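# Move cryo box from bench into freezer, close door

## Task

Take the cryo box standing on the bench above the freezer and set it upright on the freezer's lower main shelf. Then close the freezer door far enough that its gasket keeps it shut. Everything else inside the freezer must stay on the level where it was. Slamming the door, whether opening or closing it, fails the task. So does the robot falling over or ending up tilted.

## Robot and tools

ROBOT. The LinearBot has a base that can drive in any direction and a column about 1.7 m tall. A carriage rides up and down the column (lift_m, 0 to 1 m) and carries two six-joint arms, left and right. Each arm ends in a five-finger hand. The arm bases sit about 0.57 m + lift_m above the floor, and parts of the carriage hang roughly 0.15 m lower than that. A hand point reaches up to 0.78 m from its shoulder but only about 0.4 m below the arm base. The parked arm pose is joints 1 to 6 = 0, 0.05, 0.05, 1.45, 0, 0. With both arms parked the robot is about 0.85 m wide and 0.65 m long. There are three cameras. carriage_camera is fixed, faces forward and tilts about 20 degrees down. left_wrist_camera and right_wrist_camera sit on the little-finger side of each wrist and aim at the hand point. Images are 672x504 pixels.

FRAMES. The base frame has its origin on the floor under the base centre, with x forward, y left and z up, in metres. The left_hand and right_hand readings are hand-point positions in this frame. They drift at long reach, and the real hand is usually lower than reported. The odometry frame is the base frame as it was at the start. base_odometry counts wheel rotation only, so slip shows up as travel. Its heading is in radians, positive to the left.

move. Every argument is optional.
- base: an offset from where the base is now, with exactly one key. translate_m is metres, forward positive, -2 to 2. strafe_m is metres, left positive, -2 to 2. rotate_rad is radians, counter-clockwise positive, -6.3 to 6.3.
- joints: one flat dictionary for both arms, keyed by joint name. Each value is an absolute target.
  - lift_m: 0 to 1 m.
  - <side>_joint1_rad: -2.617 to 3.054. This is arm yaw; 0 points forward and positive turns left.
  - <side>_joint2_rad: 0 to 3.141. This is the shoulder; 0 puts the upper arm back and level, 1.57 upright, 3.14 forward and level.
  - <side>_joint3_rad: 0 to 3.141. This is the elbow; 0 is folded and 3.14 is straight.
  - <side>_joint4_rad: -1.57 to 1.57. Wrist pitch; positive lifts the fingertips.
  - <side>_joint5_rad: -1.57 to 1.57. Wrist yaw; positive swings the fingertips to the right.
  - <side>_joint6_rad: -2.094 to 2.094. Hand roll; positive is clockwise as seen from the forearm.
  - Hand motors: <side>_hand_little, _ring, _middle, _index, _thumb_bend and _thumb_turn, each -1 (closed) to +1 (open). For thumb_turn, -1 puts the thumb opposite the fingers and +1 puts it beside the palm.
  - <side>_hand_force_limit (-1 to 1) and <side>_hand_speed (-0.96 to 1) are settings and do not move anything. force_limit maps linearly from about 0 N to 10 N at the fingertip (15 N for the thumb motors). speed reaches full at +0.48. Both hands start at force_limit 0 and speed -0.8. Use speed -0.94 or lower for a soft grip.
- speeds: top speeds for this action only. translate_m and strafe_m: 0.02 to 0.5 m/s. rotate_rad: 0.05 to 1.57 rad/s. lift_m: 0.08 to 0.27 m/s, default 0.25.
- min_time_s: the shortest time, 0.1 to 8 s, that the arm motions may take. Values of 2 or more make the hand path straighter. A value too small speeds the arm up and can make it overshoot.
- cameras: a list of camera names, or ["all"].
- blocking: false makes the call return within about 0.5 s while the motion carries on.

No action lasts more than 15 s. A motion is cut off at 14 s with time_out.

OTHER TOOLS.
- wait(seconds 0 to 10, cameras): lets time pass and returns the state.
- stop(cameras): brakes every running motion.
- zoom_image(camera, region [x0, y0, x1, y1]): region is in pixels of that camera's latest image, at most 504 by 504.
- show_instructions: shows the reference images.
- finished_scene(scene 1): ends the scene, and the result must hold without the robot.

RESULTS.
- The move line reads done, or else the worst status among the motions.
- base_status and joint_status report each motion as done, moving, off_target (at rest short of target and possibly still pushing), contact_stop, time_out, not_followed (arm command withheld because it would bring the arms too close), stopped, or limit_stop_at_motor_heat.
- pictures lists the returned cameras in image order.
- motor_effort gives percent of maximum, with the peak of the last action in brackets.
- <side>_hand_stopped_by gives six words for little, ring, middle, index, thumb_bend and thumb_turn: moving, target, force, stalled or fault.
- <side>_<motor>_load_n is the fingertip force in N, positive when the finger is pushed open. A lost grip shows as loads falling toward 0.
- on_its_own reports actions you did not command.
- MOTOR HOT warns at 75 °C. OVER-TEMPERATURE FAULT means the arm has dropped and is disabled for 30 to 60 s.
- If a call is refused, or an unrequested stop happens, the remaining calls in that reply are skipped.

HAND GEOMETRY. The hand point is 0.045 m in front of the palm. Its +z runs along the straight fingers and +y points out of the palm. With joints 5 and 6 at 0, a level hand has its palm facing down. With the thumb turned in front, the hand can wrap objects 0.035 to 0.065 m thick, or a handle down to about 0.025 m. A bracket on the little-finger side of the wrist can hit things.

SUGGESTED ORDER.
1. Look around with the cameras.
2. Drive close to the bench and raise the lift.
3. Grip the cryo box gently with one hand and lift it clear.
4. Open the freezer door slowly.
5. Place the box upright on the lower main shelf and release it.
6. Withdraw the hand.
7. Push the door closed slowly until the gasket holds it.
8. Park the arms and call finished_scene.

AVOID.
- Slamming the door or driving away while a hand holds the handle, which can pitch the robot forward.
- Tipping over, which is likelier with the lift high, arms stretched out or loaded, or on sudden stops.
- Arms striking or pressing on each other.
- Dropping the box or knocking over other freezer contents.
- Hard contact with fixed objects.
- Keeping arms extended for long, since they overheat; park them when MOTOR HOT appears.
- Reversing under a table edge.

After a contact_stop, back off about 0.2 m the way you came.

Each tool is called after "Call:" by a JSON object that holds its "method" and its "body", one argument or row to a line.

Reference images:

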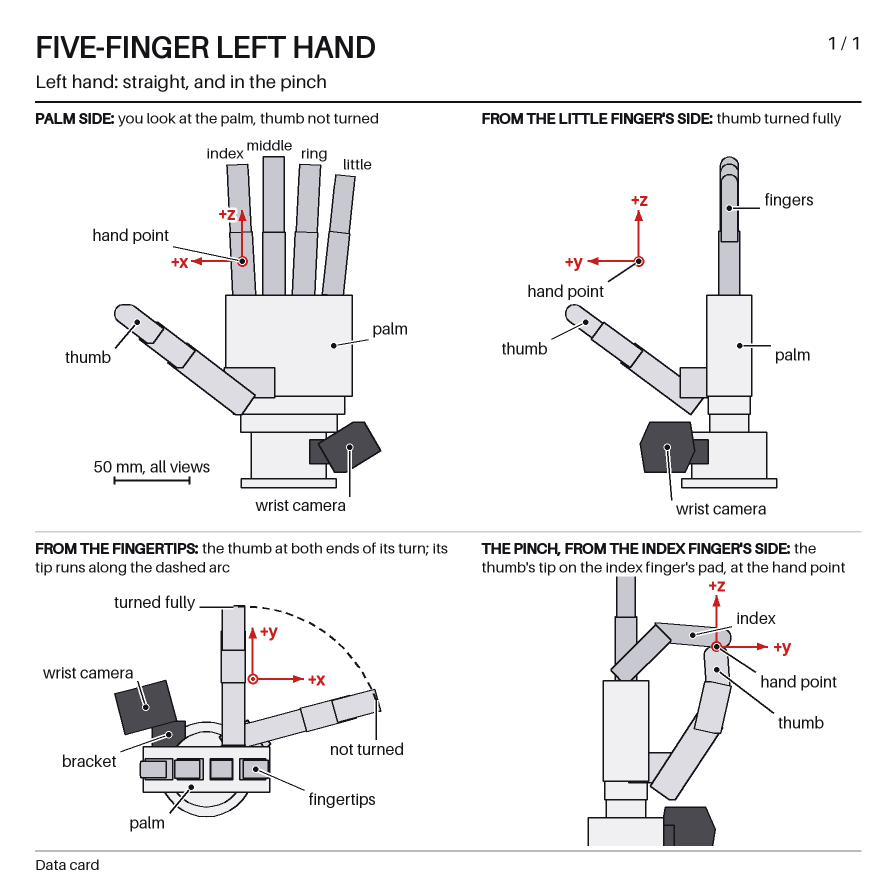

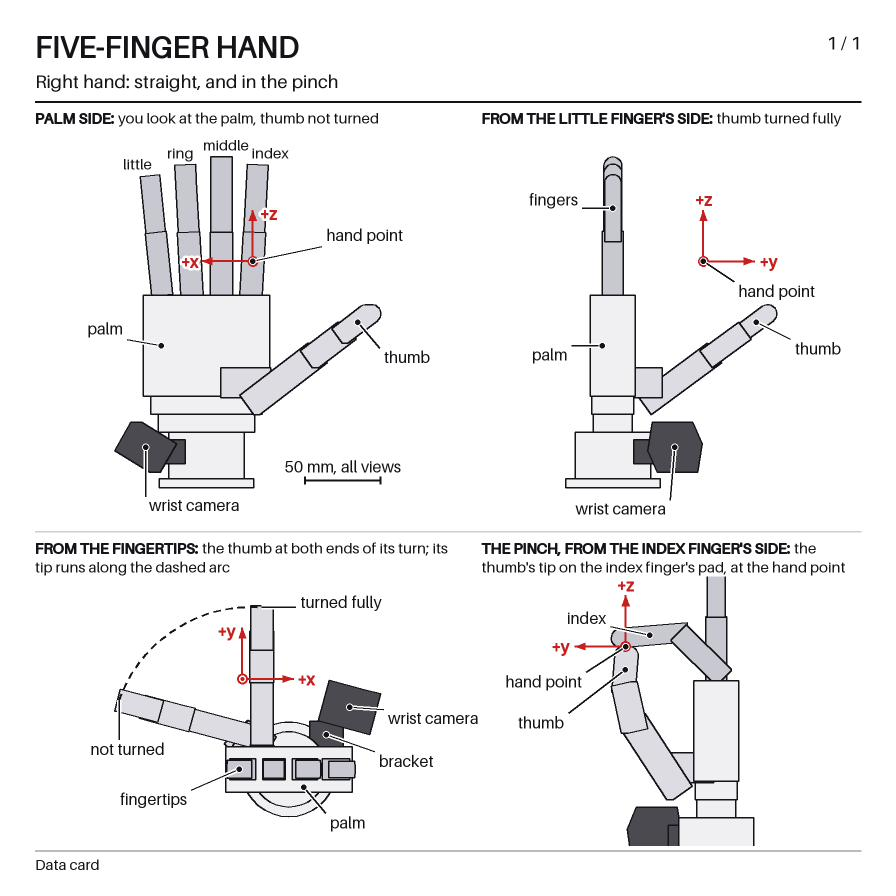

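## Session

Call:
{"method": "move", "body": {
  "cameras": ["all"]
}}

Scene clock: 0.00 s.
Joint torques (N m): no reading
base_odometry: x=+0.000 y=+0.000 heading=+0.000
base_status: not commanded
joint_positions: lift_m=+0.300 left_joint1_rad=-0.009 left_joint2_rad=+0.038 left_joint3_rad=+0.049 left_joint4_rad=+1.462 left_joint5_rad=+0.038 left_joint6_rad=+0.020 right_joint1_rad=+0.002 right_joint2_rad=+0.060 right_joint3_rad=+0.053 right_joint4_rad=+1.414 right_joint5_rad=-0.036 right_joint6_rad=+0.035 left_hand_little=+1.000 left_hand_ring=+1.000 left_hand_middle=+1.000 left_hand_index=+1.000 left_hand_thumb_turn=+1.000 left_hand_thumb_bend=+1.000 left_hand_force_limit=+0.000 left_hand_speed=-0.800 right_hand_little=+1.000 right_hand_ring=+1.000 right_hand_middle=+1.000 right_hand_index=+1.000 right_hand_thumb_turn=+1.000 right_hand_thumb_bend=+1.000 right_hand_force_limit=+0.000 right_hand_speed=-0.800
joint_status: not commanded
left_hand_stopped_by: target,target,target,target,target,target
right_hand_stopped_by: target,target,target,target,target,target
left_little_load_n: 0.0
left_ring_load_n: 0.0
left_middle_load_n: 0.0
left_index_load_n: 0.0
left_thumb_bend_load_n: 0.0
left_thumb_turn_load_n: 0.0
right_little_load_n: 0.0
right_ring_load_n: 0.0
right_middle_load_n: 0.0
right_index_load_n: 0.0
right_thumb_bend_load_n: 0.0
right_thumb_turn_load_n: 0.0
motor_effort: lift_m=+26 drive_wheels=+0
left_hand: x=+0.3111 y=+0.2674 z=+1.3265 quat_wxyz=(+0.709, -0.020, +0.048, -0.703) (m; base frame)
right_hand: x=+0.3280 y=-0.2651 z=+1.3218 quat_wxyz=(+0.719, -0.070, +0.046, -0.690) (m; base frame)
pictures: carriage_camera, left_wrist_camera, right_wrist_camera

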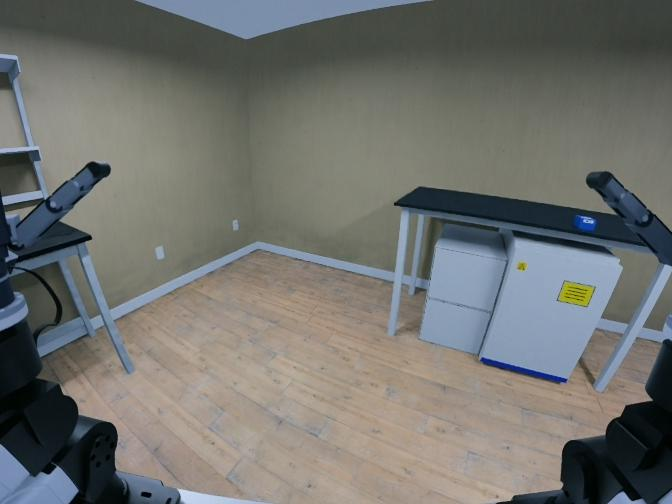

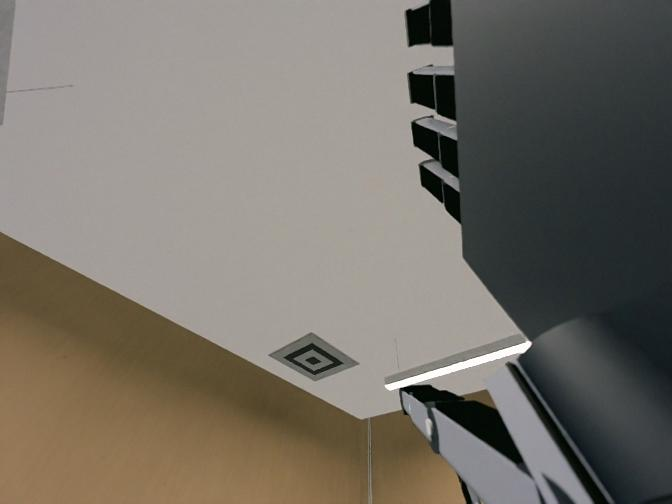

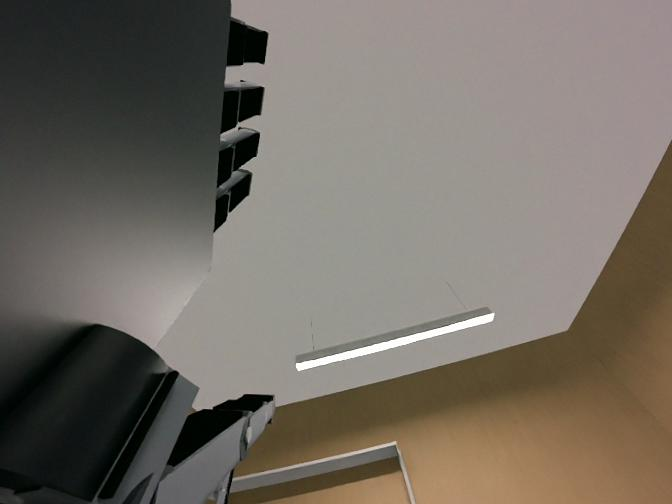

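Call:
{"method": "zoom_image", "body": {
  "camera": "carriage_camera",
  "region": [380, 160, 672, 410]
}}

Scaled by 1.726 from the camera's 672x504 image, which has a finer 960x720 frame.

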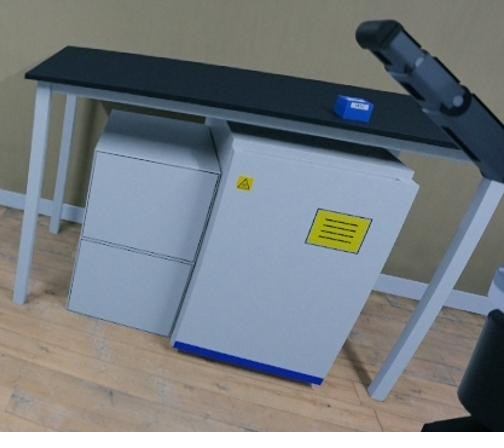

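Call:
{"method": "move", "body": {
  "base": {"rotate_rad": -0.38}
}}

Call:
{"method": "move", "body": {
  "base": {"strafe_m": -0.55},
  "speeds": {"strafe_m": 0.3},
  "cameras": ["carriage_camera"]
}}

Scene clock: 2.33 s.
Joint torques (N m): left_arm=[-0.23 4.1 4.33 -0.06 0.06 0.15] | right_arm=[-0.12 3.58 5.68 0.07 0.02 0.13]
move: done
base_odometry: x=+0.000 y=+0.000 heading=-0.380
base_status: done
joint_positions: lift_m=+0.300 left_joint1_rad=-0.009 left_joint2_rad=+0.038 left_joint3_rad=+0.049 left_joint4_rad=+1.462 left_joint5_rad=+0.038 left_joint6_rad=+0.020 right_joint1_rad=+0.002 right_joint2_rad=+0.060 right_joint3_rad=+0.053 right_joint4_rad=+1.414 right_joint5_rad=-0.036 right_joint6_rad=+0.035 left_hand_little=+1.000 left_hand_ring=+1.000 left_hand_middle=+1.000 left_hand_index=+1.000 left_hand_thumb_turn=+1.000 left_hand_thumb_bend=+1.000 left_hand_force_limit=+0.000 left_hand_speed=-0.800 right_hand_little=+1.000 right_hand_ring=+1.000 right_hand_middle=+1.000 right_hand_index=+1.000 right_hand_thumb_turn=+1.000 right_hand_thumb_bend=+1.000 right_hand_force_limit=+0.000 right_hand_speed=-0.800
joint_status: not commanded
left_hand_stopped_by: target,target,target,target,target,target
right_hand_stopped_by: target,target,target,target,target,target
left_little_load_n: 0.0
left_ring_load_n: 0.0
left_middle_load_n: 0.0
left_index_load_n: 0.0
left_thumb_bend_load_n: -0.5
left_thumb_turn_load_n: 0.0
right_little_load_n: 0.0
right_ring_load_n: 0.0
right_middle_load_n: 0.0
right_index_load_n: 0.0
right_thumb_bend_load_n: 0.0
right_thumb_turn_load_n: 0.0
motor_effort: lift_m=+26(26) drive_wheels=+6(12)
left_hand: x=+0.3113 y=+0.2674 z=+1.3264 quat_wxyz=(+0.709, -0.021, +0.049, -0.703) (m; base frame)
right_hand: x=+0.3280 y=-0.2651 z=+1.3218 quat_wxyz=(+0.719, -0.070, +0.046, -0.690) (m; base frame)
pictures: none

Scene clock: 5.77 s.
Joint torques (N m): left_arm=[-0.21 4.12 4.33 -0.06 0.05 0.15] | right_arm=[-0.12 3.59 5.67 0.05 0.01 0.13]
move: done
base_odometry: x=-0.204 y=-0.511 heading=-0.380
base_status: done
joint_positions: lift_m=+0.300 left_joint1_rad=-0.009 left_joint2_rad=+0.038 left_joint3_rad=+0.049 left_joint4_rad=+1.462 left_joint5_rad=+0.038 left_joint6_rad=+0.020 right_joint1_rad=+0.002 right_joint2_rad=+0.060 right_joint3_rad=+0.053 right_joint4_rad=+1.414 right_joint5_rad=-0.036 right_joint6_rad=+0.035 left_hand_little=+1.000 left_hand_ring=+1.000 left_hand_middle=+1.000 left_hand_index=+1.000 left_hand_thumb_turn=+1.000 left_hand_thumb_bend=+1.000 left_hand_force_limit=+0.000 left_hand_speed=-0.800 right_hand_little=+1.000 right_hand_ring=+1.000 right_hand_middle=+1.000 right_hand_index=+1.000 right_hand_thumb_turn=+1.000 right_hand_thumb_bend=+1.000 right_hand_force_limit=+0.000 right_hand_speed=-0.800
joint_status: not commanded
left_hand_stopped_by: target,target,target,target,target,target
right_hand_stopped_by: target,target,target,target,target,target
left_little_load_n: 0.0
left_ring_load_n: 0.0
left_middle_load_n: 0.0
left_index_load_n: 0.0
left_thumb_bend_load_n: 0.0
left_thumb_turn_load_n: 0.0
right_little_load_n: 0.0
right_ring_load_n: 0.0
right_middle_load_n: 0.0
right_index_load_n: 0.0
right_thumb_bend_load_n: 0.0
right_thumb_turn_load_n: 0.0
motor_effort: lift_m=+26(26) drive_wheels=-6(17)
left_hand: x=+0.3113 y=+0.2674 z=+1.3264 quat_wxyz=(+0.709, -0.021, +0.049, -0.703) (m; base frame)
right_hand: x=+0.3280 y=-0.2651 z=+1.3218 quat_wxyz=(+0.719, -0.070, +0.046, -0.690) (m; base frame)
pictures: carriage_camera

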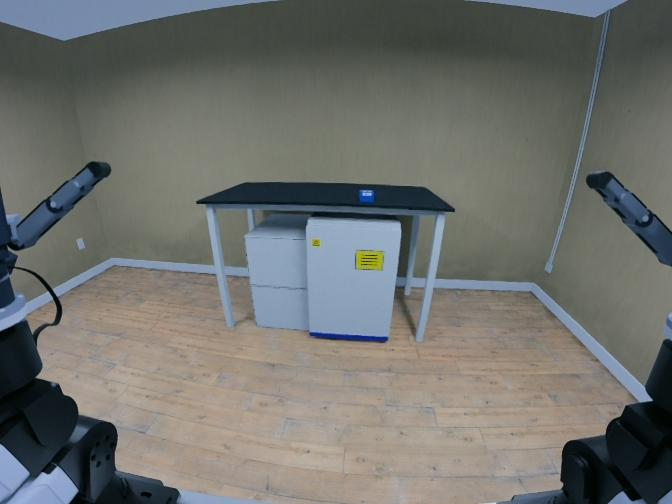

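Call:
{"method": "zoom_image", "body": {
  "camera": "carriage_camera",
  "region": [240, 170, 460, 350]
}}

Scaled by 2.291 from the camera's 672x504 image, which has a finer 960x720 frame.

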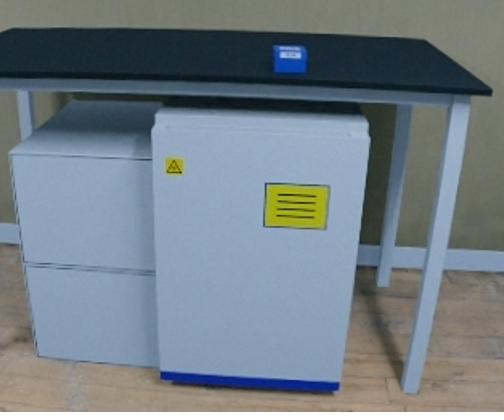

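Call:
{"method": "move", "body": {
  "base": {"rotate_rad": -0.05},
  "speeds": {"rotate_rad": 0.3}
}}

Call:
{"method": "move", "body": {
  "base": {"translate_m": 0.65},
  "joints": {"lift_m": 0.15},
  "speeds": {"translate_m": 0.3},
  "cameras": ["carriage_camera"]
}}

Call:
{"method": "zoom_image", "body": {
  "camera": "carriage_camera",
  "region": [240, 120, 480, 300]
}}

Call:
{"method": "zoom_image", "body": {
  "camera": "carriage_camera",
  "region": [240, 260, 480, 460]
}}

Scene clock: 7.30 s.
Joint torques (N m): left_arm=[-0.23 4.1 4.34 -0.06 0.06 0.14] | right_arm=[-0.12 3.58 5.64 0.06 0 0.14]
move: done
base_odometry: x=-0.204 y=-0.511 heading=-0.430
base_status: done
joint_positions: lift_m=+0.300 left_joint1_rad=-0.009 left_joint2_rad=+0.038 left_joint3_rad=+0.049 left_joint4_rad=+1.462 left_joint5_rad=+0.038 left_joint6_rad=+0.020 right_joint1_rad=+0.002 right_joint2_rad=+0.060 right_joint3_rad=+0.053 right_joint4_rad=+1.414 right_joint5_rad=-0.036 right_joint6_rad=+0.035 left_hand_little=+1.000 left_hand_ring=+1.000 left_hand_middle=+1.000 left_hand_index=+1.000 left_hand_thumb_turn=+1.000 left_hand_thumb_bend=+1.000 left_hand_force_limit=+0.000 left_hand_speed=-0.800 right_hand_little=+1.000 right_hand_ring=+1.000 right_hand_middle=+1.000 right_hand_index=+1.000 right_hand_thumb_turn=+1.000 right_hand_thumb_bend=+1.000 right_hand_force_limit=+0.000 right_hand_speed=-0.800
joint_status: not commanded
left_hand_stopped_by: target,target,target,target,target,target
right_hand_stopped_by: target,target,target,target,target,target
left_little_load_n: 0.0
left_ring_load_n: 0.0
left_middle_load_n: 0.0
left_index_load_n: 0.0
left_thumb_bend_load_n: 0.0
left_thumb_turn_load_n: 0.0
right_little_load_n: 0.0
right_ring_load_n: 0.0
right_middle_load_n: 0.0
right_index_load_n: 0.0
right_thumb_bend_load_n: 0.0
right_thumb_turn_load_n: 0.0
motor_effort: lift_m=+26(26) drive_wheels=-5(7)
left_hand: x=+0.3112 y=+0.2674 z=+1.3264 quat_wxyz=(+0.709, -0.021, +0.048, -0.703) (m; base frame)
right_hand: x=+0.3280 y=-0.2651 z=+1.3218 quat_wxyz=(+0.719, -0.070, +0.046, -0.690) (m; base frame)
pictures: none

Scene clock: 10.97 s.
Joint torques (N m): left_arm=[-0.24 4.1 4.36 -0.06 0.06 0.14] | right_arm=[-0.13 3.54 5.68 0.03 0 0.14]
move: done
base_odometry: x=+0.386 y=-0.782 heading=-0.430
base_status: done
joint_positions: lift_m=+0.150 left_joint1_rad=-0.009 left_joint2_rad=+0.038 left_joint3_rad=+0.049 left_joint4_rad=+1.462 left_joint5_rad=+0.038 left_joint6_rad=+0.020 right_joint1_rad=+0.002 right_joint2_rad=+0.060 right_joint3_rad=+0.053 right_joint4_rad=+1.415 right_joint5_rad=-0.036 right_joint6_rad=+0.035 left_hand_little=+1.000 left_hand_ring=+1.000 left_hand_middle=+1.000 left_hand_index=+1.000 left_hand_thumb_turn=+1.000 left_hand_thumb_bend=+1.000 left_hand_force_limit=+0.000 left_hand_speed=-0.800 right_hand_little=+1.000 right_hand_ring=+1.000 right_hand_middle=+1.000 right_hand_index=+1.000 right_hand_thumb_turn=+1.000 right_hand_thumb_bend=+1.000 right_hand_force_limit=+0.000 right_hand_speed=-0.800
joint_status: all done
left_hand_stopped_by: target,target,target,target,target,target
right_hand_stopped_by: target,target,target,target,target,target
left_little_load_n: 0.0
left_ring_load_n: 0.0
left_middle_load_n: 0.0
left_index_load_n: 0.0
left_thumb_bend_load_n: 0.0
left_thumb_turn_load_n: 0.0
right_little_load_n: 0.0
right_ring_load_n: 0.0
right_middle_load_n: 0.0
right_index_load_n: 0.0
right_thumb_bend_load_n: 0.0
right_thumb_turn_load_n: -0.5
motor_effort: lift_m=+26(30) drive_wheels=-4(12)
left_hand: x=+0.3112 y=+0.2674 z=+1.1765 quat_wxyz=(+0.709, -0.021, +0.048, -0.703) (m; base frame)
right_hand: x=+0.3278 y=-0.2651 z=+1.1719 quat_wxyz=(+0.719, -0.070, +0.046, -0.690) (m; base frame)
pictures: carriage_camera
camera_calibration:
carriage_camera: T_world_to_cam=[[0.0424589, -0.999075, 0.00674469, -0.014069], [-0.365299, -0.0218072, -0.930635, 1.1104], [0.929921, 0.0370499, -0.365888, 0.310163], [0, 0, 0, 1]] pos_world=[0.1178, -0.00133271, 1.14696]

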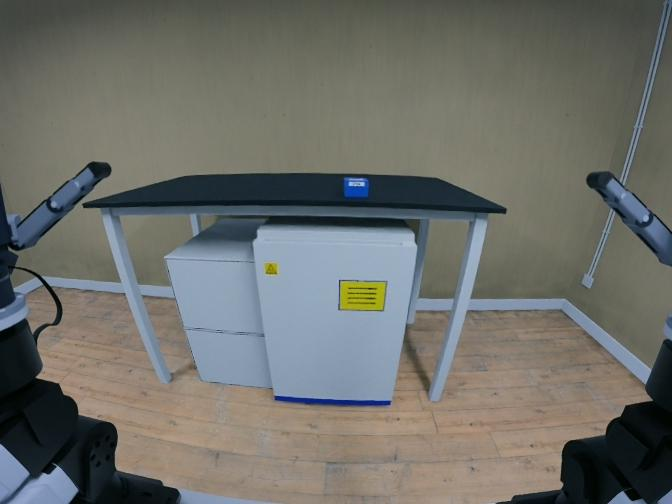

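Scaled by 2.100 from the camera's 672x504 image, which has a finer 960x720 frame.

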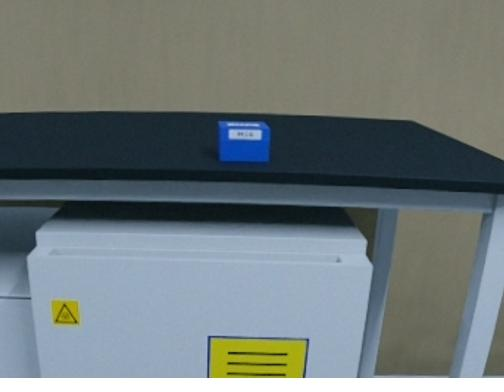

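Scaled by 2.100 from the camera's 672x504 image, which has a finer 960x720 frame.

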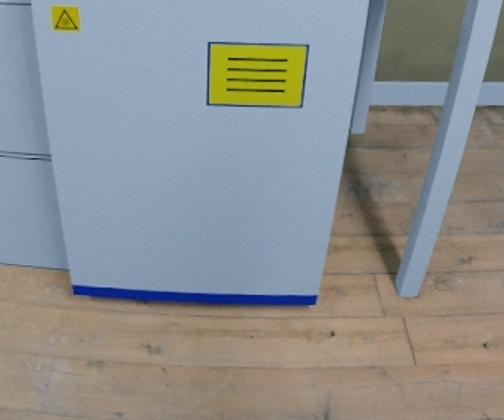

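Call:
{"method": "zoom_image", "body": {
  "camera": "carriage_camera",
  "region": [240, 200, 340, 275]
}}

Call:
{"method": "zoom_image", "body": {
  "camera": "carriage_camera",
  "region": [335, 200, 435, 275]
}}

Scaled by 5.040 from the camera's 672x504 image, which has a finer 960x720 frame.

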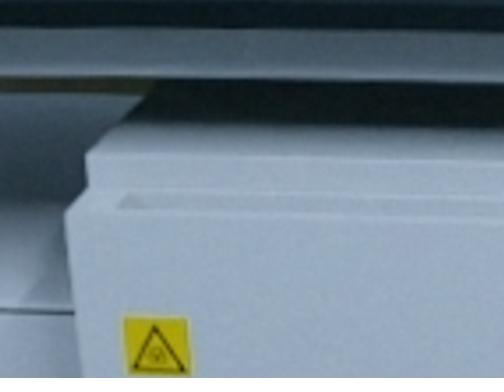

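Scaled by 5.040 from the camera's 672x504 image, which has a finer 960x720 frame.

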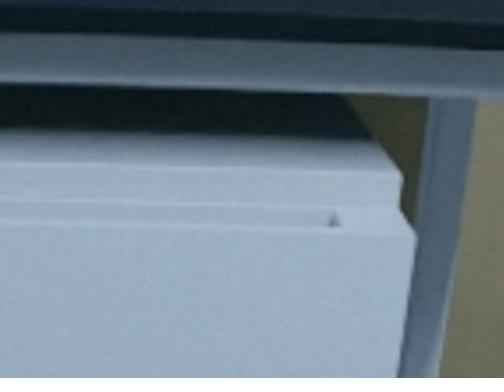

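Call:
{"method": "move", "body": {
  "base": {"translate_m": 0.33},
  "joints": {"lift_m": 0.45},
  "speeds": {"translate_m": 0.3},
  "cameras": ["carriage_camera"]
}}

Call:
{"method": "zoom_image", "body": {
  "camera": "carriage_camera",
  "region": [160, 260, 500, 500]
}}

Call:
{"method": "zoom_image", "body": {
  "camera": "carriage_camera",
  "region": [290, 230, 430, 330]
}}

Scene clock: 15.27 s.
Joint torques (N m): left_arm=[-0.25 4.11 4.29 -0.02 0.06 0.15] | right_arm=[-0.12 3.62 5.67 0.07 0 0.13]
move: done
base_odometry: x=+0.686 y=-0.920 heading=-0.431
base_status: done
joint_positions: lift_m=+0.450 left_joint1_rad=-0.009 left_joint2_rad=+0.038 left_joint3_rad=+0.049 left_joint4_rad=+1.459 left_joint5_rad=+0.038 left_joint6_rad=+0.020 right_joint1_rad=+0.002 right_joint2_rad=+0.060 right_joint3_rad=+0.053 right_joint4_rad=+1.413 right_joint5_rad=-0.036 right_joint6_rad=+0.035 left_hand_little=+1.000 left_hand_ring=+1.000 left_hand_middle=+1.000 left_hand_index=+1.000 left_hand_thumb_turn=+1.000 left_hand_thumb_bend=+1.000 left_hand_force_limit=+0.000 left_hand_speed=-0.800 right_hand_little=+1.000 right_hand_ring=+1.000 right_hand_middle=+1.000 right_hand_index=+1.000 right_hand_thumb_turn=+1.000 right_hand_thumb_bend=+1.000 right_hand_force_limit=+0.000 right_hand_speed=-0.800
joint_status: all done
left_hand_stopped_by: target,target,target,target,target,target
right_hand_stopped_by: target,target,target,target,target,target
left_little_load_n: 0.0
left_ring_load_n: 0.0
left_middle_load_n: 0.0
left_index_load_n: 0.0
left_thumb_bend_load_n: 0.0
left_thumb_turn_load_n: 0.0
right_little_load_n: 0.0
right_ring_load_n: 0.0
right_middle_load_n: 0.0
right_index_load_n: 0.0
right_thumb_bend_load_n: 0.0
right_thumb_turn_load_n: 0.0
motor_effort: lift_m=+26(36) drive_wheels=-5(12)
left_hand: x=+0.3121 y=+0.2674 z=+1.4762 quat_wxyz=(+0.709, -0.022, +0.050, -0.703) (m; base frame)
right_hand: x=+0.3283 y=-0.2651 z=+1.4717 quat_wxyz=(+0.719, -0.070, +0.047, -0.690) (m; base frame)
pictures: carriage_camera
camera_calibration:
carriage_camera: T_world_to_cam=[[0.0424589, -0.999075, 0.00674469, -0.0160924], [-0.365299, -0.0218072, -0.930635, 1.38959], [0.929921, 0.0370499, -0.365888, 0.41993], [0, 0, 0, 1]] pos_world=[0.1178, -0.00133271, 1.44696]

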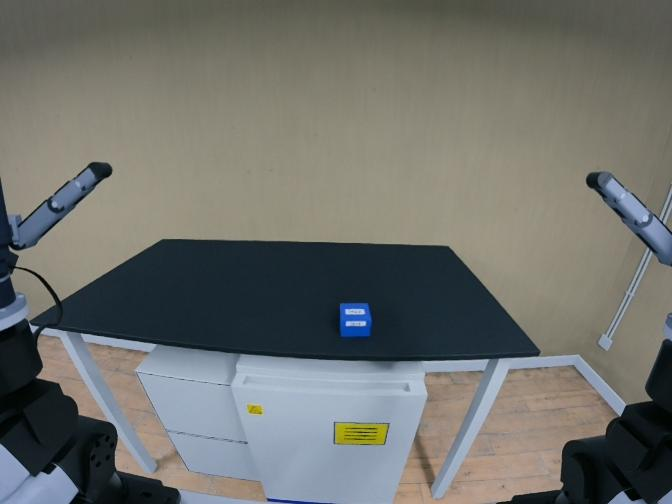

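Scaled by 1.482 from the camera's 672x504 image, which has a finer 960x720 frame.

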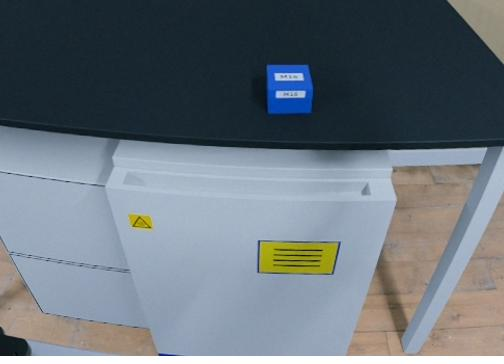

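Scaled by 3.600 from the camera's 672x504 image, which has a finer 960x720 frame.

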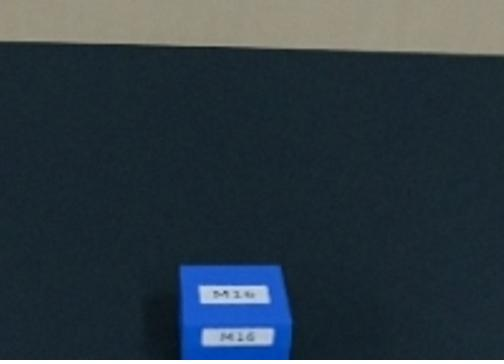

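Call:
{"method": "move", "body": {
  "joints": {"lift_m": 0.0},
  "cameras": ["carriage_camera"]
}}

Call:
{"method": "zoom_image", "body": {
  "camera": "carriage_camera",
  "region": [210, 180, 460, 430]
}}

Call:
{"method": "zoom_image", "body": {
  "camera": "carriage_camera",
  "region": [210, 210, 310, 310]
}}

Call:
{"method": "zoom_image", "body": {
  "camera": "carriage_camera",
  "region": [370, 210, 470, 310]
}}

Scene clock: 18.57 s.
Joint torques (N m): left_arm=[-0.23 4.11 4.37 -0.04 0.05 0.15] | right_arm=[-0.13 3.6 5.64 0.06 0.01 0.13]
move: done
base_odometry: x=+0.686 y=-0.920 heading=-0.431
base_status: not commanded
joint_positions: lift_m=+0.003 left_joint1_rad=-0.009 left_joint2_rad=+0.038 left_joint3_rad=+0.049 left_joint4_rad=+1.459 left_joint5_rad=+0.038 left_joint6_rad=+0.020 right_joint1_rad=+0.002 right_joint2_rad=+0.060 right_joint3_rad=+0.053 right_joint4_rad=+1.413 right_joint5_rad=-0.036 right_joint6_rad=+0.035 left_hand_little=+1.000 left_hand_ring=+1.000 left_hand_middle=+1.000 left_hand_index=+1.000 left_hand_thumb_turn=+1.000 left_hand_thumb_bend=+1.000 left_hand_force_limit=+0.000 left_hand_speed=-0.800 right_hand_little=+1.000 right_hand_ring=+1.000 right_hand_middle=+1.000 right_hand_index=+1.000 right_hand_thumb_turn=+1.000 right_hand_thumb_bend=+1.000 right_hand_force_limit=+0.000 right_hand_speed=-0.800
joint_status: all done
joint sent to its limit — lift_m, lower limit.
left_hand_stopped_by: target,target,target,target,target,target
right_hand_stopped_by: target,target,target,target,target,target
left_little_load_n: 0.0
left_ring_load_n: 0.0
left_middle_load_n: 0.0
left_index_load_n: 0.0
left_thumb_bend_load_n: 0.0
left_thumb_turn_load_n: 0.0
right_little_load_n: 0.0
right_ring_load_n: 0.0
right_middle_load_n: 0.0
right_index_load_n: 0.0
right_thumb_bend_load_n: 0.0
right_thumb_turn_load_n: 0.0
motor_effort: lift_m=+25(30) drive_wheels=-3(5)
left_hand: x=+0.3119 y=+0.2674 z=+1.0290 quat_wxyz=(+0.709, -0.021, +0.049, -0.703) (m; base frame)
right_hand: x=+0.3283 y=-0.2651 z=+1.0245 quat_wxyz=(+0.719, -0.070, +0.047, -0.690) (m; base frame)
pictures: carriage_camera
camera_calibration:
carriage_camera: T_world_to_cam=[[0.0424589, -0.999075, 0.00674469, -0.0130762], [-0.365299, -0.0218072, -0.930635, 0.973415], [0.929921, 0.0370499, -0.365888, 0.256305], [0, 0, 0, 1]] pos_world=[0.1178, -0.00133271, 0.99976]

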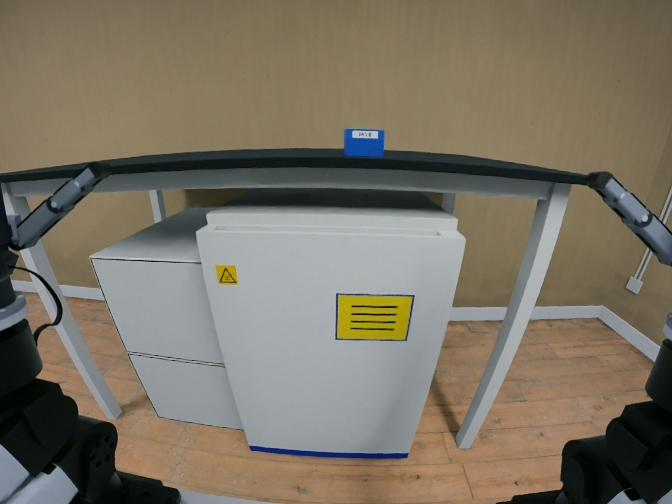

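Scaled by 2.016 from the camera's 672x504 image, which has a finer 960x720 frame.

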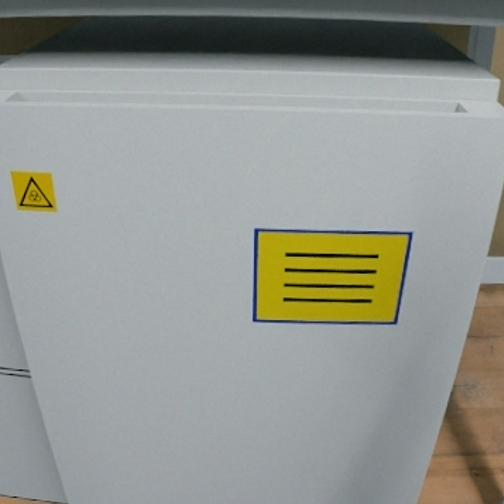

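Scaled by 5.040 from the camera's 672x504 image, which has a finer 960x720 frame.

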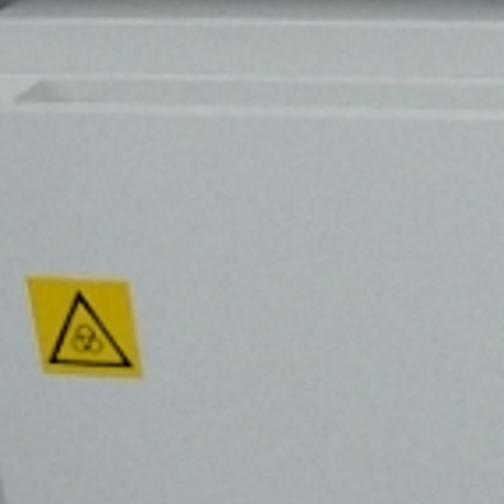

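Scaled by 5.040 from the camera's 672x504 image, which has a finer 960x720 frame.

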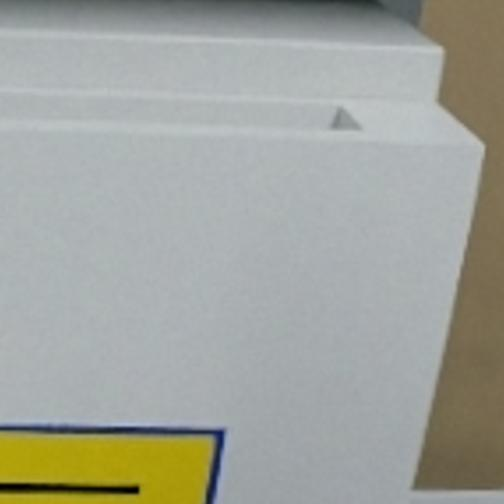

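Call:
{"method": "move", "body": {
  "base": {"translate_m": -0.35},
  "joints": {"lift_m": 0.1},
  "speeds": {"translate_m": 0.3}
}}

Call:
{"method": "move", "body": {
  "joints": {"left_joint1_rad": 0, "left_joint2_rad": 0.8, "left_joint3_rad": 0.8, "left_joint4_rad": 0, "left_joint5_rad": 0, "left_joint6_rad": 0},
  "min_time_s": 2.5
}}

Call:
{"method": "move", "body": {
  "joints": {"left_joint1_rad": 0, "left_joint2_rad": 1.57, "left_joint3_rad": 1.57, "left_joint4_rad": 0},
  "min_time_s": 2.5
}}

Call:
{"method": "move", "body": {
  "joints": {"left_joint1_rad": 0, "left_joint2_rad": 1.57, "left_joint3_rad": 1.0, "left_joint4_rad": 0},
  "min_time_s": 2.5
}}

Call:
{"method": "move", "body": {
  "joints": {"left_joint1_rad": 0, "left_joint2_rad": 1.57, "left_joint3_rad": 1.0, "left_joint4_rad": 0.57},
  "min_time_s": 2.5,
  "cameras": ["carriage_camera", "left_wrist_camera"]
}}

Scene clock: 22.37 s.
Joint torques (N m): left_arm=[-0.23 4.11 4.33 -0.09 0.06 0.15] | right_arm=[-0.09 3.66 5.64 0.04 0.02 0.16]
move: done
base_odometry: x=+0.368 y=-0.774 heading=-0.431
base_status: done
joint_positions: lift_m=+0.100 left_joint1_rad=-0.009 left_joint2_rad=+0.038 left_joint3_rad=+0.049 left_joint4_rad=+1.462 left_joint5_rad=+0.038 left_joint6_rad=+0.020 right_joint1_rad=+0.002 right_joint2_rad=+0.060 right_joint3_rad=+0.053 right_joint4_rad=+1.414 right_joint5_rad=-0.036 right_joint6_rad=+0.035 left_hand_little=+1.000 left_hand_ring=+1.000 left_hand_middle=+1.000 left_hand_index=+1.000 left_hand_thumb_turn=+1.000 left_hand_thumb_bend=+1.000 left_hand_force_limit=+0.000 left_hand_speed=-0.800 right_hand_little=+1.000 right_hand_ring=+1.000 right_hand_middle=+1.000 right_hand_index=+1.000 right_hand_thumb_turn=+1.000 right_hand_thumb_bend=+1.000 right_hand_force_limit=+0.000 right_hand_speed=-0.800
joint_status: all done
left_hand_stopped_by: target,target,target,target,target,target
right_hand_stopped_by: target,target,target,target,target,target
left_little_load_n: 0.0
left_ring_load_n: 0.0
left_middle_load_n: 0.0
left_index_load_n: 0.0
left_thumb_bend_load_n: 0.0
left_thumb_turn_load_n: 0.0
right_little_load_n: 0.0
right_ring_load_n: 0.0
right_middle_load_n: 0.0
right_index_load_n: 0.0
right_thumb_bend_load_n: 0.0
right_thumb_turn_load_n: 0.0
motor_effort: lift_m=+26(35) drive_wheels=-6(19)
left_hand: x=+0.3112 y=+0.2674 z=+1.1265 quat_wxyz=(+0.709, -0.021, +0.048, -0.703) (m; base frame)
right_hand: x=+0.3280 y=-0.2651 z=+1.1218 quat_wxyz=(+0.719, -0.070, +0.046, -0.690) (m; base frame)
pictures: none

Scene clock: 25.23 s.
Joint torques (N m): left_arm=[0.47 -0.49 8.42 2.23 0.01 0.03] | right_arm=[-0.1 3.59 5.65 0.05 0.02 0.12]
move: done
base_odometry: x=+0.368 y=-0.774 heading=-0.431
base_status: not commanded
joint_positions: lift_m=+0.100 left_joint1_rad=-0.006 left_joint2_rad=+0.794 left_joint3_rad=+0.762 left_joint4_rad=-0.002 left_joint5_rad=+0.008 left_joint6_rad=+0.010 right_joint1_rad=+0.002 right_joint2_rad=+0.060 right_joint3_rad=+0.053 right_joint4_rad=+1.414 right_joint5_rad=-0.036 right_joint6_rad=+0.035 left_hand_little=+1.000 left_hand_ring=+1.000 left_hand_middle=+1.000 left_hand_index=+1.000 left_hand_thumb_turn=+1.000 left_hand_thumb_bend=+1.000 left_hand_force_limit=+0.000 left_hand_speed=-0.800 right_hand_little=+1.000 right_hand_ring=+1.000 right_hand_middle=+1.000 right_hand_index=+1.000 right_hand_thumb_turn=+1.000 right_hand_thumb_bend=+1.000 right_hand_force_limit=+0.000 right_hand_speed=-0.800
joint_status: all done
left_hand_stopped_by: target,target,target,target,target,target
right_hand_stopped_by: target,target,target,target,target,target
left_little_load_n: 0.0
left_ring_load_n: 0.0
left_middle_load_n: 0.0
left_index_load_n: 0.0
left_thumb_bend_load_n: 0.0
left_thumb_turn_load_n: 0.0
right_little_load_n: 0.0
right_ring_load_n: 0.0
right_middle_load_n: 0.0
right_index_load_n: 0.0
right_thumb_bend_load_n: 0.0
right_thumb_turn_load_n: 0.0
motor_effort: lift_m=+26(26) drive_wheels=-5(7)
left_hand: x=+0.5716 y=+0.2713 z=+0.9647 quat_wxyz=(+0.490, -0.502, +0.515, -0.492) (m; base frame)
right_hand: x=+0.3280 y=-0.2651 z=+1.1218 quat_wxyz=(+0.719, -0.070, +0.046, -0.690) (m; base frame)
pictures: none

Scene clock: 28.03 s.
Joint torques (N m): left_arm=[0.43 -6.6 8.47 2.31 0.02 0.03] | right_arm=[-0.16 3.6 5.64 0.05 0.03 0.14]
move: done
base_odometry: x=+0.368 y=-0.774 heading=-0.431
base_status: not commanded
joint_positions: lift_m=+0.100 left_joint1_rad=-0.006 left_joint2_rad=+1.562 left_joint3_rad=+1.532 left_joint4_rad=-0.010 left_joint5_rad=+0.007 left_joint6_rad=+0.010 right_joint1_rad=+0.002 right_joint2_rad=+0.060 right_joint3_rad=+0.053 right_joint4_rad=+1.414 right_joint5_rad=-0.036 right_joint6_rad=+0.035 left_hand_little=+1.000 left_hand_ring=+1.000 left_hand_middle=+1.000 left_hand_index=+1.000 left_hand_thumb_turn=+1.000 left_hand_thumb_bend=+1.000 left_hand_force_limit=+0.000 left_hand_speed=-0.800 right_hand_little=+1.000 right_hand_ring=+1.000 right_hand_middle=+1.000 right_hand_index=+1.000 right_hand_thumb_turn=+1.000 right_hand_thumb_bend=+1.000 right_hand_force_limit=+0.000 right_hand_speed=-0.800
joint_status: all done
left_hand_stopped_by: target,target,target,target,target,target
right_hand_stopped_by: target,target,target,target,target,target
left_little_load_n: 0.0
left_ring_load_n: 0.0
left_middle_load_n: 0.0
left_index_load_n: 0.0
left_thumb_bend_load_n: 0.5
left_thumb_turn_load_n: 0.0
right_little_load_n: 0.0
right_ring_load_n: 0.0
right_middle_load_n: 0.0
right_index_load_n: 0.0
right_thumb_bend_load_n: 0.0
right_thumb_turn_load_n: 0.0
motor_effort: lift_m=+26(26) drive_wheels=-5(7)
left_hand: x=+0.7538 y=+0.2703 z=+1.0399 quat_wxyz=(+0.489, -0.504, +0.516, -0.491) (m; base frame)
right_hand: x=+0.3280 y=-0.2651 z=+1.1218 quat_wxyz=(+0.719, -0.070, +0.046, -0.690) (m; base frame)
pictures: none

Scene clock: 30.83 s.
Joint torques (N m): left_arm=[0.44 -6.27 4.62 2.07 0.02 0.03] | right_arm=[-0.08 3.62 5.65 0.06 0.01 0.16]
move: done
base_odometry: x=+0.368 y=-0.774 heading=-0.431
base_status: not commanded
joint_positions: lift_m=+0.100 left_joint1_rad=-0.006 left_joint2_rad=+1.562 left_joint3_rad=+1.010 left_joint4_rad=-0.010 left_joint5_rad=+0.007 left_joint6_rad=+0.010 right_joint1_rad=+0.002 right_joint2_rad=+0.060 right_joint3_rad=+0.053 right_joint4_rad=+1.414 right_joint5_rad=-0.036 right_joint6_rad=+0.035 left_hand_little=+1.000 left_hand_ring=+1.000 left_hand_middle=+1.000 left_hand_index=+1.000 left_hand_thumb_turn=+1.000 left_hand_thumb_bend=+1.000 left_hand_force_limit=+0.000 left_hand_speed=-0.800 right_hand_little=+1.000 right_hand_ring=+1.000 right_hand_middle=+1.000 right_hand_index=+1.000 right_hand_thumb_turn=+1.000 right_hand_thumb_bend=+1.000 right_hand_force_limit=+0.000 right_hand_speed=-0.800
joint_status: all done
left_hand_stopped_by: target,target,target,target,target,target
right_hand_stopped_by: target,target,target,target,target,target
left_little_load_n: 0.0
left_ring_load_n: 0.0
left_middle_load_n: 0.0
left_index_load_n: 0.0
left_thumb_bend_load_n: 0.0
left_thumb_turn_load_n: -0.5
right_little_load_n: 0.0
right_ring_load_n: 0.0
right_middle_load_n: 0.0
right_index_load_n: 0.0
right_thumb_bend_load_n: 0.0
right_thumb_turn_load_n: 0.0
motor_effort: lift_m=+26(26) drive_wheels=-6(7)
left_hand: x=+0.6765 y=+0.2708 z=+0.7869 quat_wxyz=(+0.340, -0.613, +0.625, -0.344) (m; base frame)
right_hand: x=+0.3280 y=-0.2651 z=+1.1218 quat_wxyz=(+0.719, -0.070, +0.046, -0.690) (m; base frame)
pictures: none

Scene clock: 33.63 s.
Joint torques (N m): left_arm=[0.44 -6.48 4.77 2.47 0.02 0.03] | right_arm=[-0.16 3.62 5.7 0.06 0.02 0.12]
move: done
base_odometry: x=+0.368 y=-0.774 heading=-0.431
base_status: not commanded
joint_positions: lift_m=+0.100 left_joint1_rad=-0.006 left_joint2_rad=+1.562 left_joint3_rad=+1.010 left_joint4_rad=+0.547 left_joint5_rad=+0.007 left_joint6_rad=+0.010 right_joint1_rad=+0.002 right_joint2_rad=+0.060 right_joint3_rad=+0.053 right_joint4_rad=+1.414 right_joint5_rad=-0.036 right_joint6_rad=+0.035 left_hand_little=+1.000 left_hand_ring=+1.000 left_hand_middle=+1.000 left_hand_index=+1.000 left_hand_thumb_turn=+1.000 left_hand_thumb_bend=+1.000 left_hand_force_limit=+0.000 left_hand_speed=-0.800 right_hand_little=+1.000 right_hand_ring=+1.000 right_hand_middle=+1.000 right_hand_index=+1.000 right_hand_thumb_turn=+1.000 right_hand_thumb_bend=+1.000 right_hand_force_limit=+0.000 right_hand_speed=-0.800
joint_status: all done
left_hand_stopped_by: target,target,target,target,target,target
right_hand_stopped_by: target,target,target,target,target,target
left_little_load_n: 0.0
left_ring_load_n: 0.0
left_middle_load_n: 0.0
left_index_load_n: 0.0
left_thumb_bend_load_n: 0.0
left_thumb_turn_load_n: -0.5
right_little_load_n: 0.0
right_ring_load_n: 0.0
right_middle_load_n: 0.0
right_index_load_n: 0.0
right_thumb_bend_load_n: 0.0
right_thumb_turn_load_n: 0.0
motor_effort: lift_m=+26(26) drive_wheels=-7(7)
left_hand: x=+0.7496 y=+0.2703 z=+0.9192 quat_wxyz=(+0.498, -0.495, +0.507, -0.500) (m; base frame)
right_hand: x=+0.3280 y=-0.2651 z=+1.1218 quat_wxyz=(+0.719, -0.070, +0.046, -0.690) (m; base frame)
pictures: carriage_camera, left_wrist_camera
camera_calibration:
carriage_camera: T_world_to_cam=[[0.0424589, -0.999075, 0.00674469, -0.0137318], [-0.365299, -0.0218072, -0.930635, 1.06387], [0.929921, 0.0370499, -0.365888, 0.291869], [0, 0, 0, 1]] pos_world=[0.1178, -0.00133271, 1.09696]
left_wrist_camera: T_world_to_cam=[[-0.0101732, -0.30964, 0.950799, -0.782785], [-0.548795, -0.793122, -0.264162, 0.864619], [0.835895, -0.524481, -0.16186, -0.225101], [0, 0, 0, 1]] pos_world=[0.654696, 0.325305, 0.936236]

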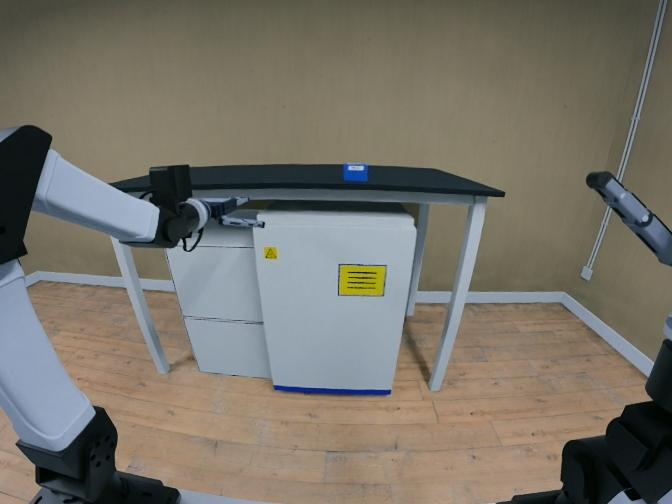

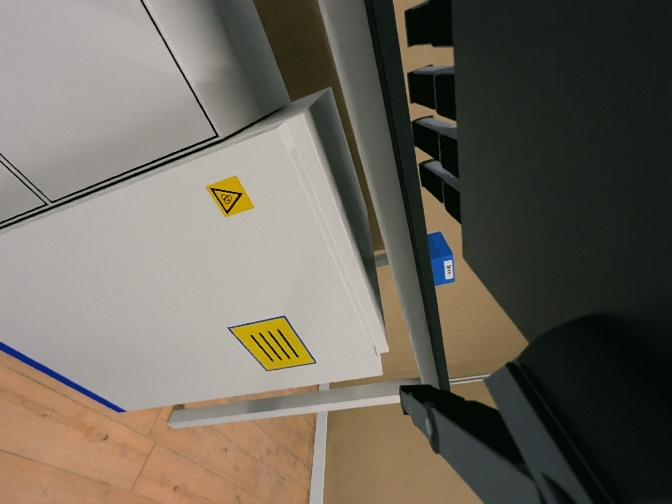

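Call:
{"method": "zoom_image", "body": {
  "camera": "carriage_camera",
  "region": [250, 140, 430, 260]
}}

Call:
{"method": "zoom_image", "body": {
  "camera": "carriage_camera",
  "region": [310, 150, 400, 210]
}}

Scaled by 2.800 from the camera's 672x504 image, which has a finer 960x720 frame.

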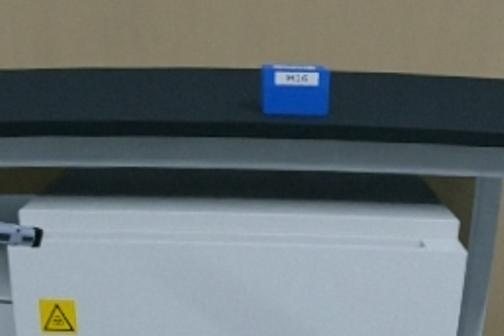

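Scaled by 5.600 from the camera's 672x504 image, which has a finer 960x720 frame.

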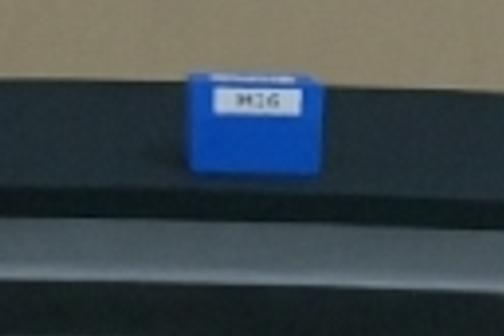

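Call:
{"method": "move", "body": {
  "base": {"strafe_m": -0.1},
  "joints": {"left_joint1_rad": 0, "left_joint2_rad": 1.608, "left_joint3_rad": 0.585, "left_joint4_rad": 1.04, "left_joint5_rad": 0, "left_joint6_rad": 0, "lift_m": 0.16, "left_hand_index": 0, "left_hand_middle": 0, "left_hand_ring": 0, "left_hand_little": 0, "left_hand_speed": -0.5},
  "min_time_s": 2.5,
  "speeds": {"strafe_m": 0.1},
  "cameras": ["carriage_camera", "left_wrist_camera"]
}}

Scene clock: 42.53 s.
Joint torques (N m): left_arm=[0.1 -5.55 3.79 2.42 0.04 0.04] | right_arm=[-0.12 3.58 5.61 0.07 0.01 0.14]
move: done
base_odometry: x=+0.326 y=-0.865 heading=-0.431
base_status: done
joint_positions: lift_m=+0.160 left_joint1_rad=-0.003 left_joint2_rad=+1.599 left_joint3_rad=+0.595 left_joint4_rad=+1.017 left_joint5_rad=+0.005 left_joint6_rad=+0.010 right_joint1_rad=+0.002 right_joint2_rad=+0.060 right_joint3_rad=+0.053 right_joint4_rad=+1.414 right_joint5_rad=-0.036 right_joint6_rad=+0.035 left_hand_little=+0.000 left_hand_ring=+0.000 left_hand_middle=+0.000 left_hand_index=+0.000 left_hand_thumb_turn=+1.000 left_hand_thumb_bend=+1.000 left_hand_force_limit=+0.000 left_hand_speed=-0.500 right_hand_little=+1.000 right_hand_ring=+1.000 right_hand_middle=+1.000 right_hand_index=+1.000 right_hand_thumb_turn=+1.000 right_hand_thumb_bend=+1.000 right_hand_force_limit=+0.000 right_hand_speed=-0.800
joint_status: all done
left_hand_stopped_by: target,target,target,target,target,target
right_hand_stopped_by: target,target,target,target,target,target
left_little_load_n: 0.0
left_ring_load_n: 0.0
left_middle_load_n: 0.0
left_index_load_n: 0.0
left_thumb_bend_load_n: 0.0
left_thumb_turn_load_n: 0.0
right_little_load_n: -0.5
right_ring_load_n: 0.0
right_middle_load_n: 0.0
right_index_load_n: 0.0
right_thumb_bend_load_n: 0.0
right_thumb_turn_load_n: 0.0
motor_effort: lift_m=+25(31) drive_wheels=-2(7)
left_hand: x=+0.7027 y=+0.2724 z=+0.8864 quat_wxyz=(+0.503, -0.492, +0.501, -0.503) (m; base frame)
right_hand: x=+0.3280 y=-0.2651 z=+1.1819 quat_wxyz=(+0.719, -0.070, +0.046, -0.690) (m; base frame)
pictures: carriage_camera, left_wrist_camera
camera_calibration:
carriage_camera: T_world_to_cam=[[0.0424589, -0.999075, 0.00674469, -0.0141365], [-0.365299, -0.0218072, -0.930635, 1.11971], [0.929921, 0.0370499, -0.365888, 0.313822], [0, 0, 0, 1]] pos_world=[0.1178, -0.00133271, 1.15696]
left_wrist_camera: T_world_to_cam=[[-0.0245503, -0.30926, 0.950661, -0.741235], [-0.540287, -0.796, -0.2729, 0.834457], [0.841122, -0.520329, -0.147547, -0.207519], [0, 0, 0, 1]] pos_world=[0.607198, 0.327015, 0.901767]

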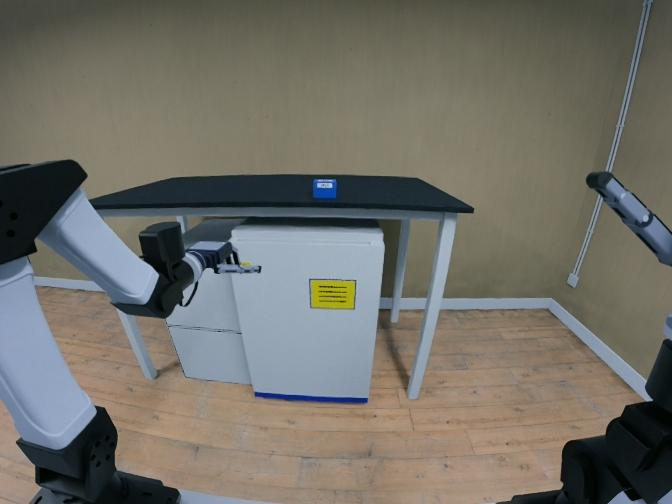

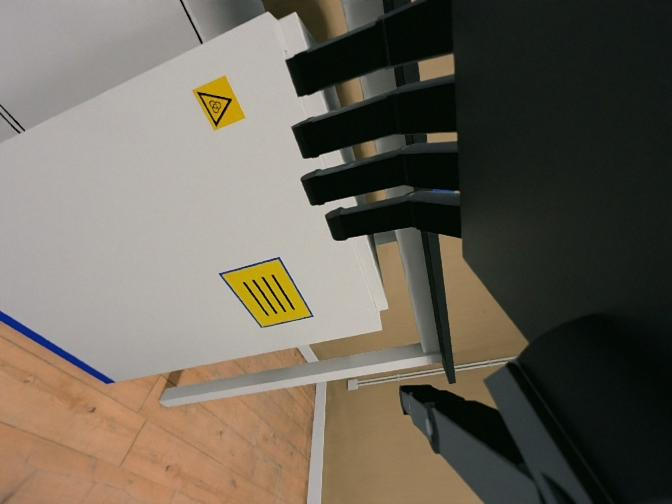

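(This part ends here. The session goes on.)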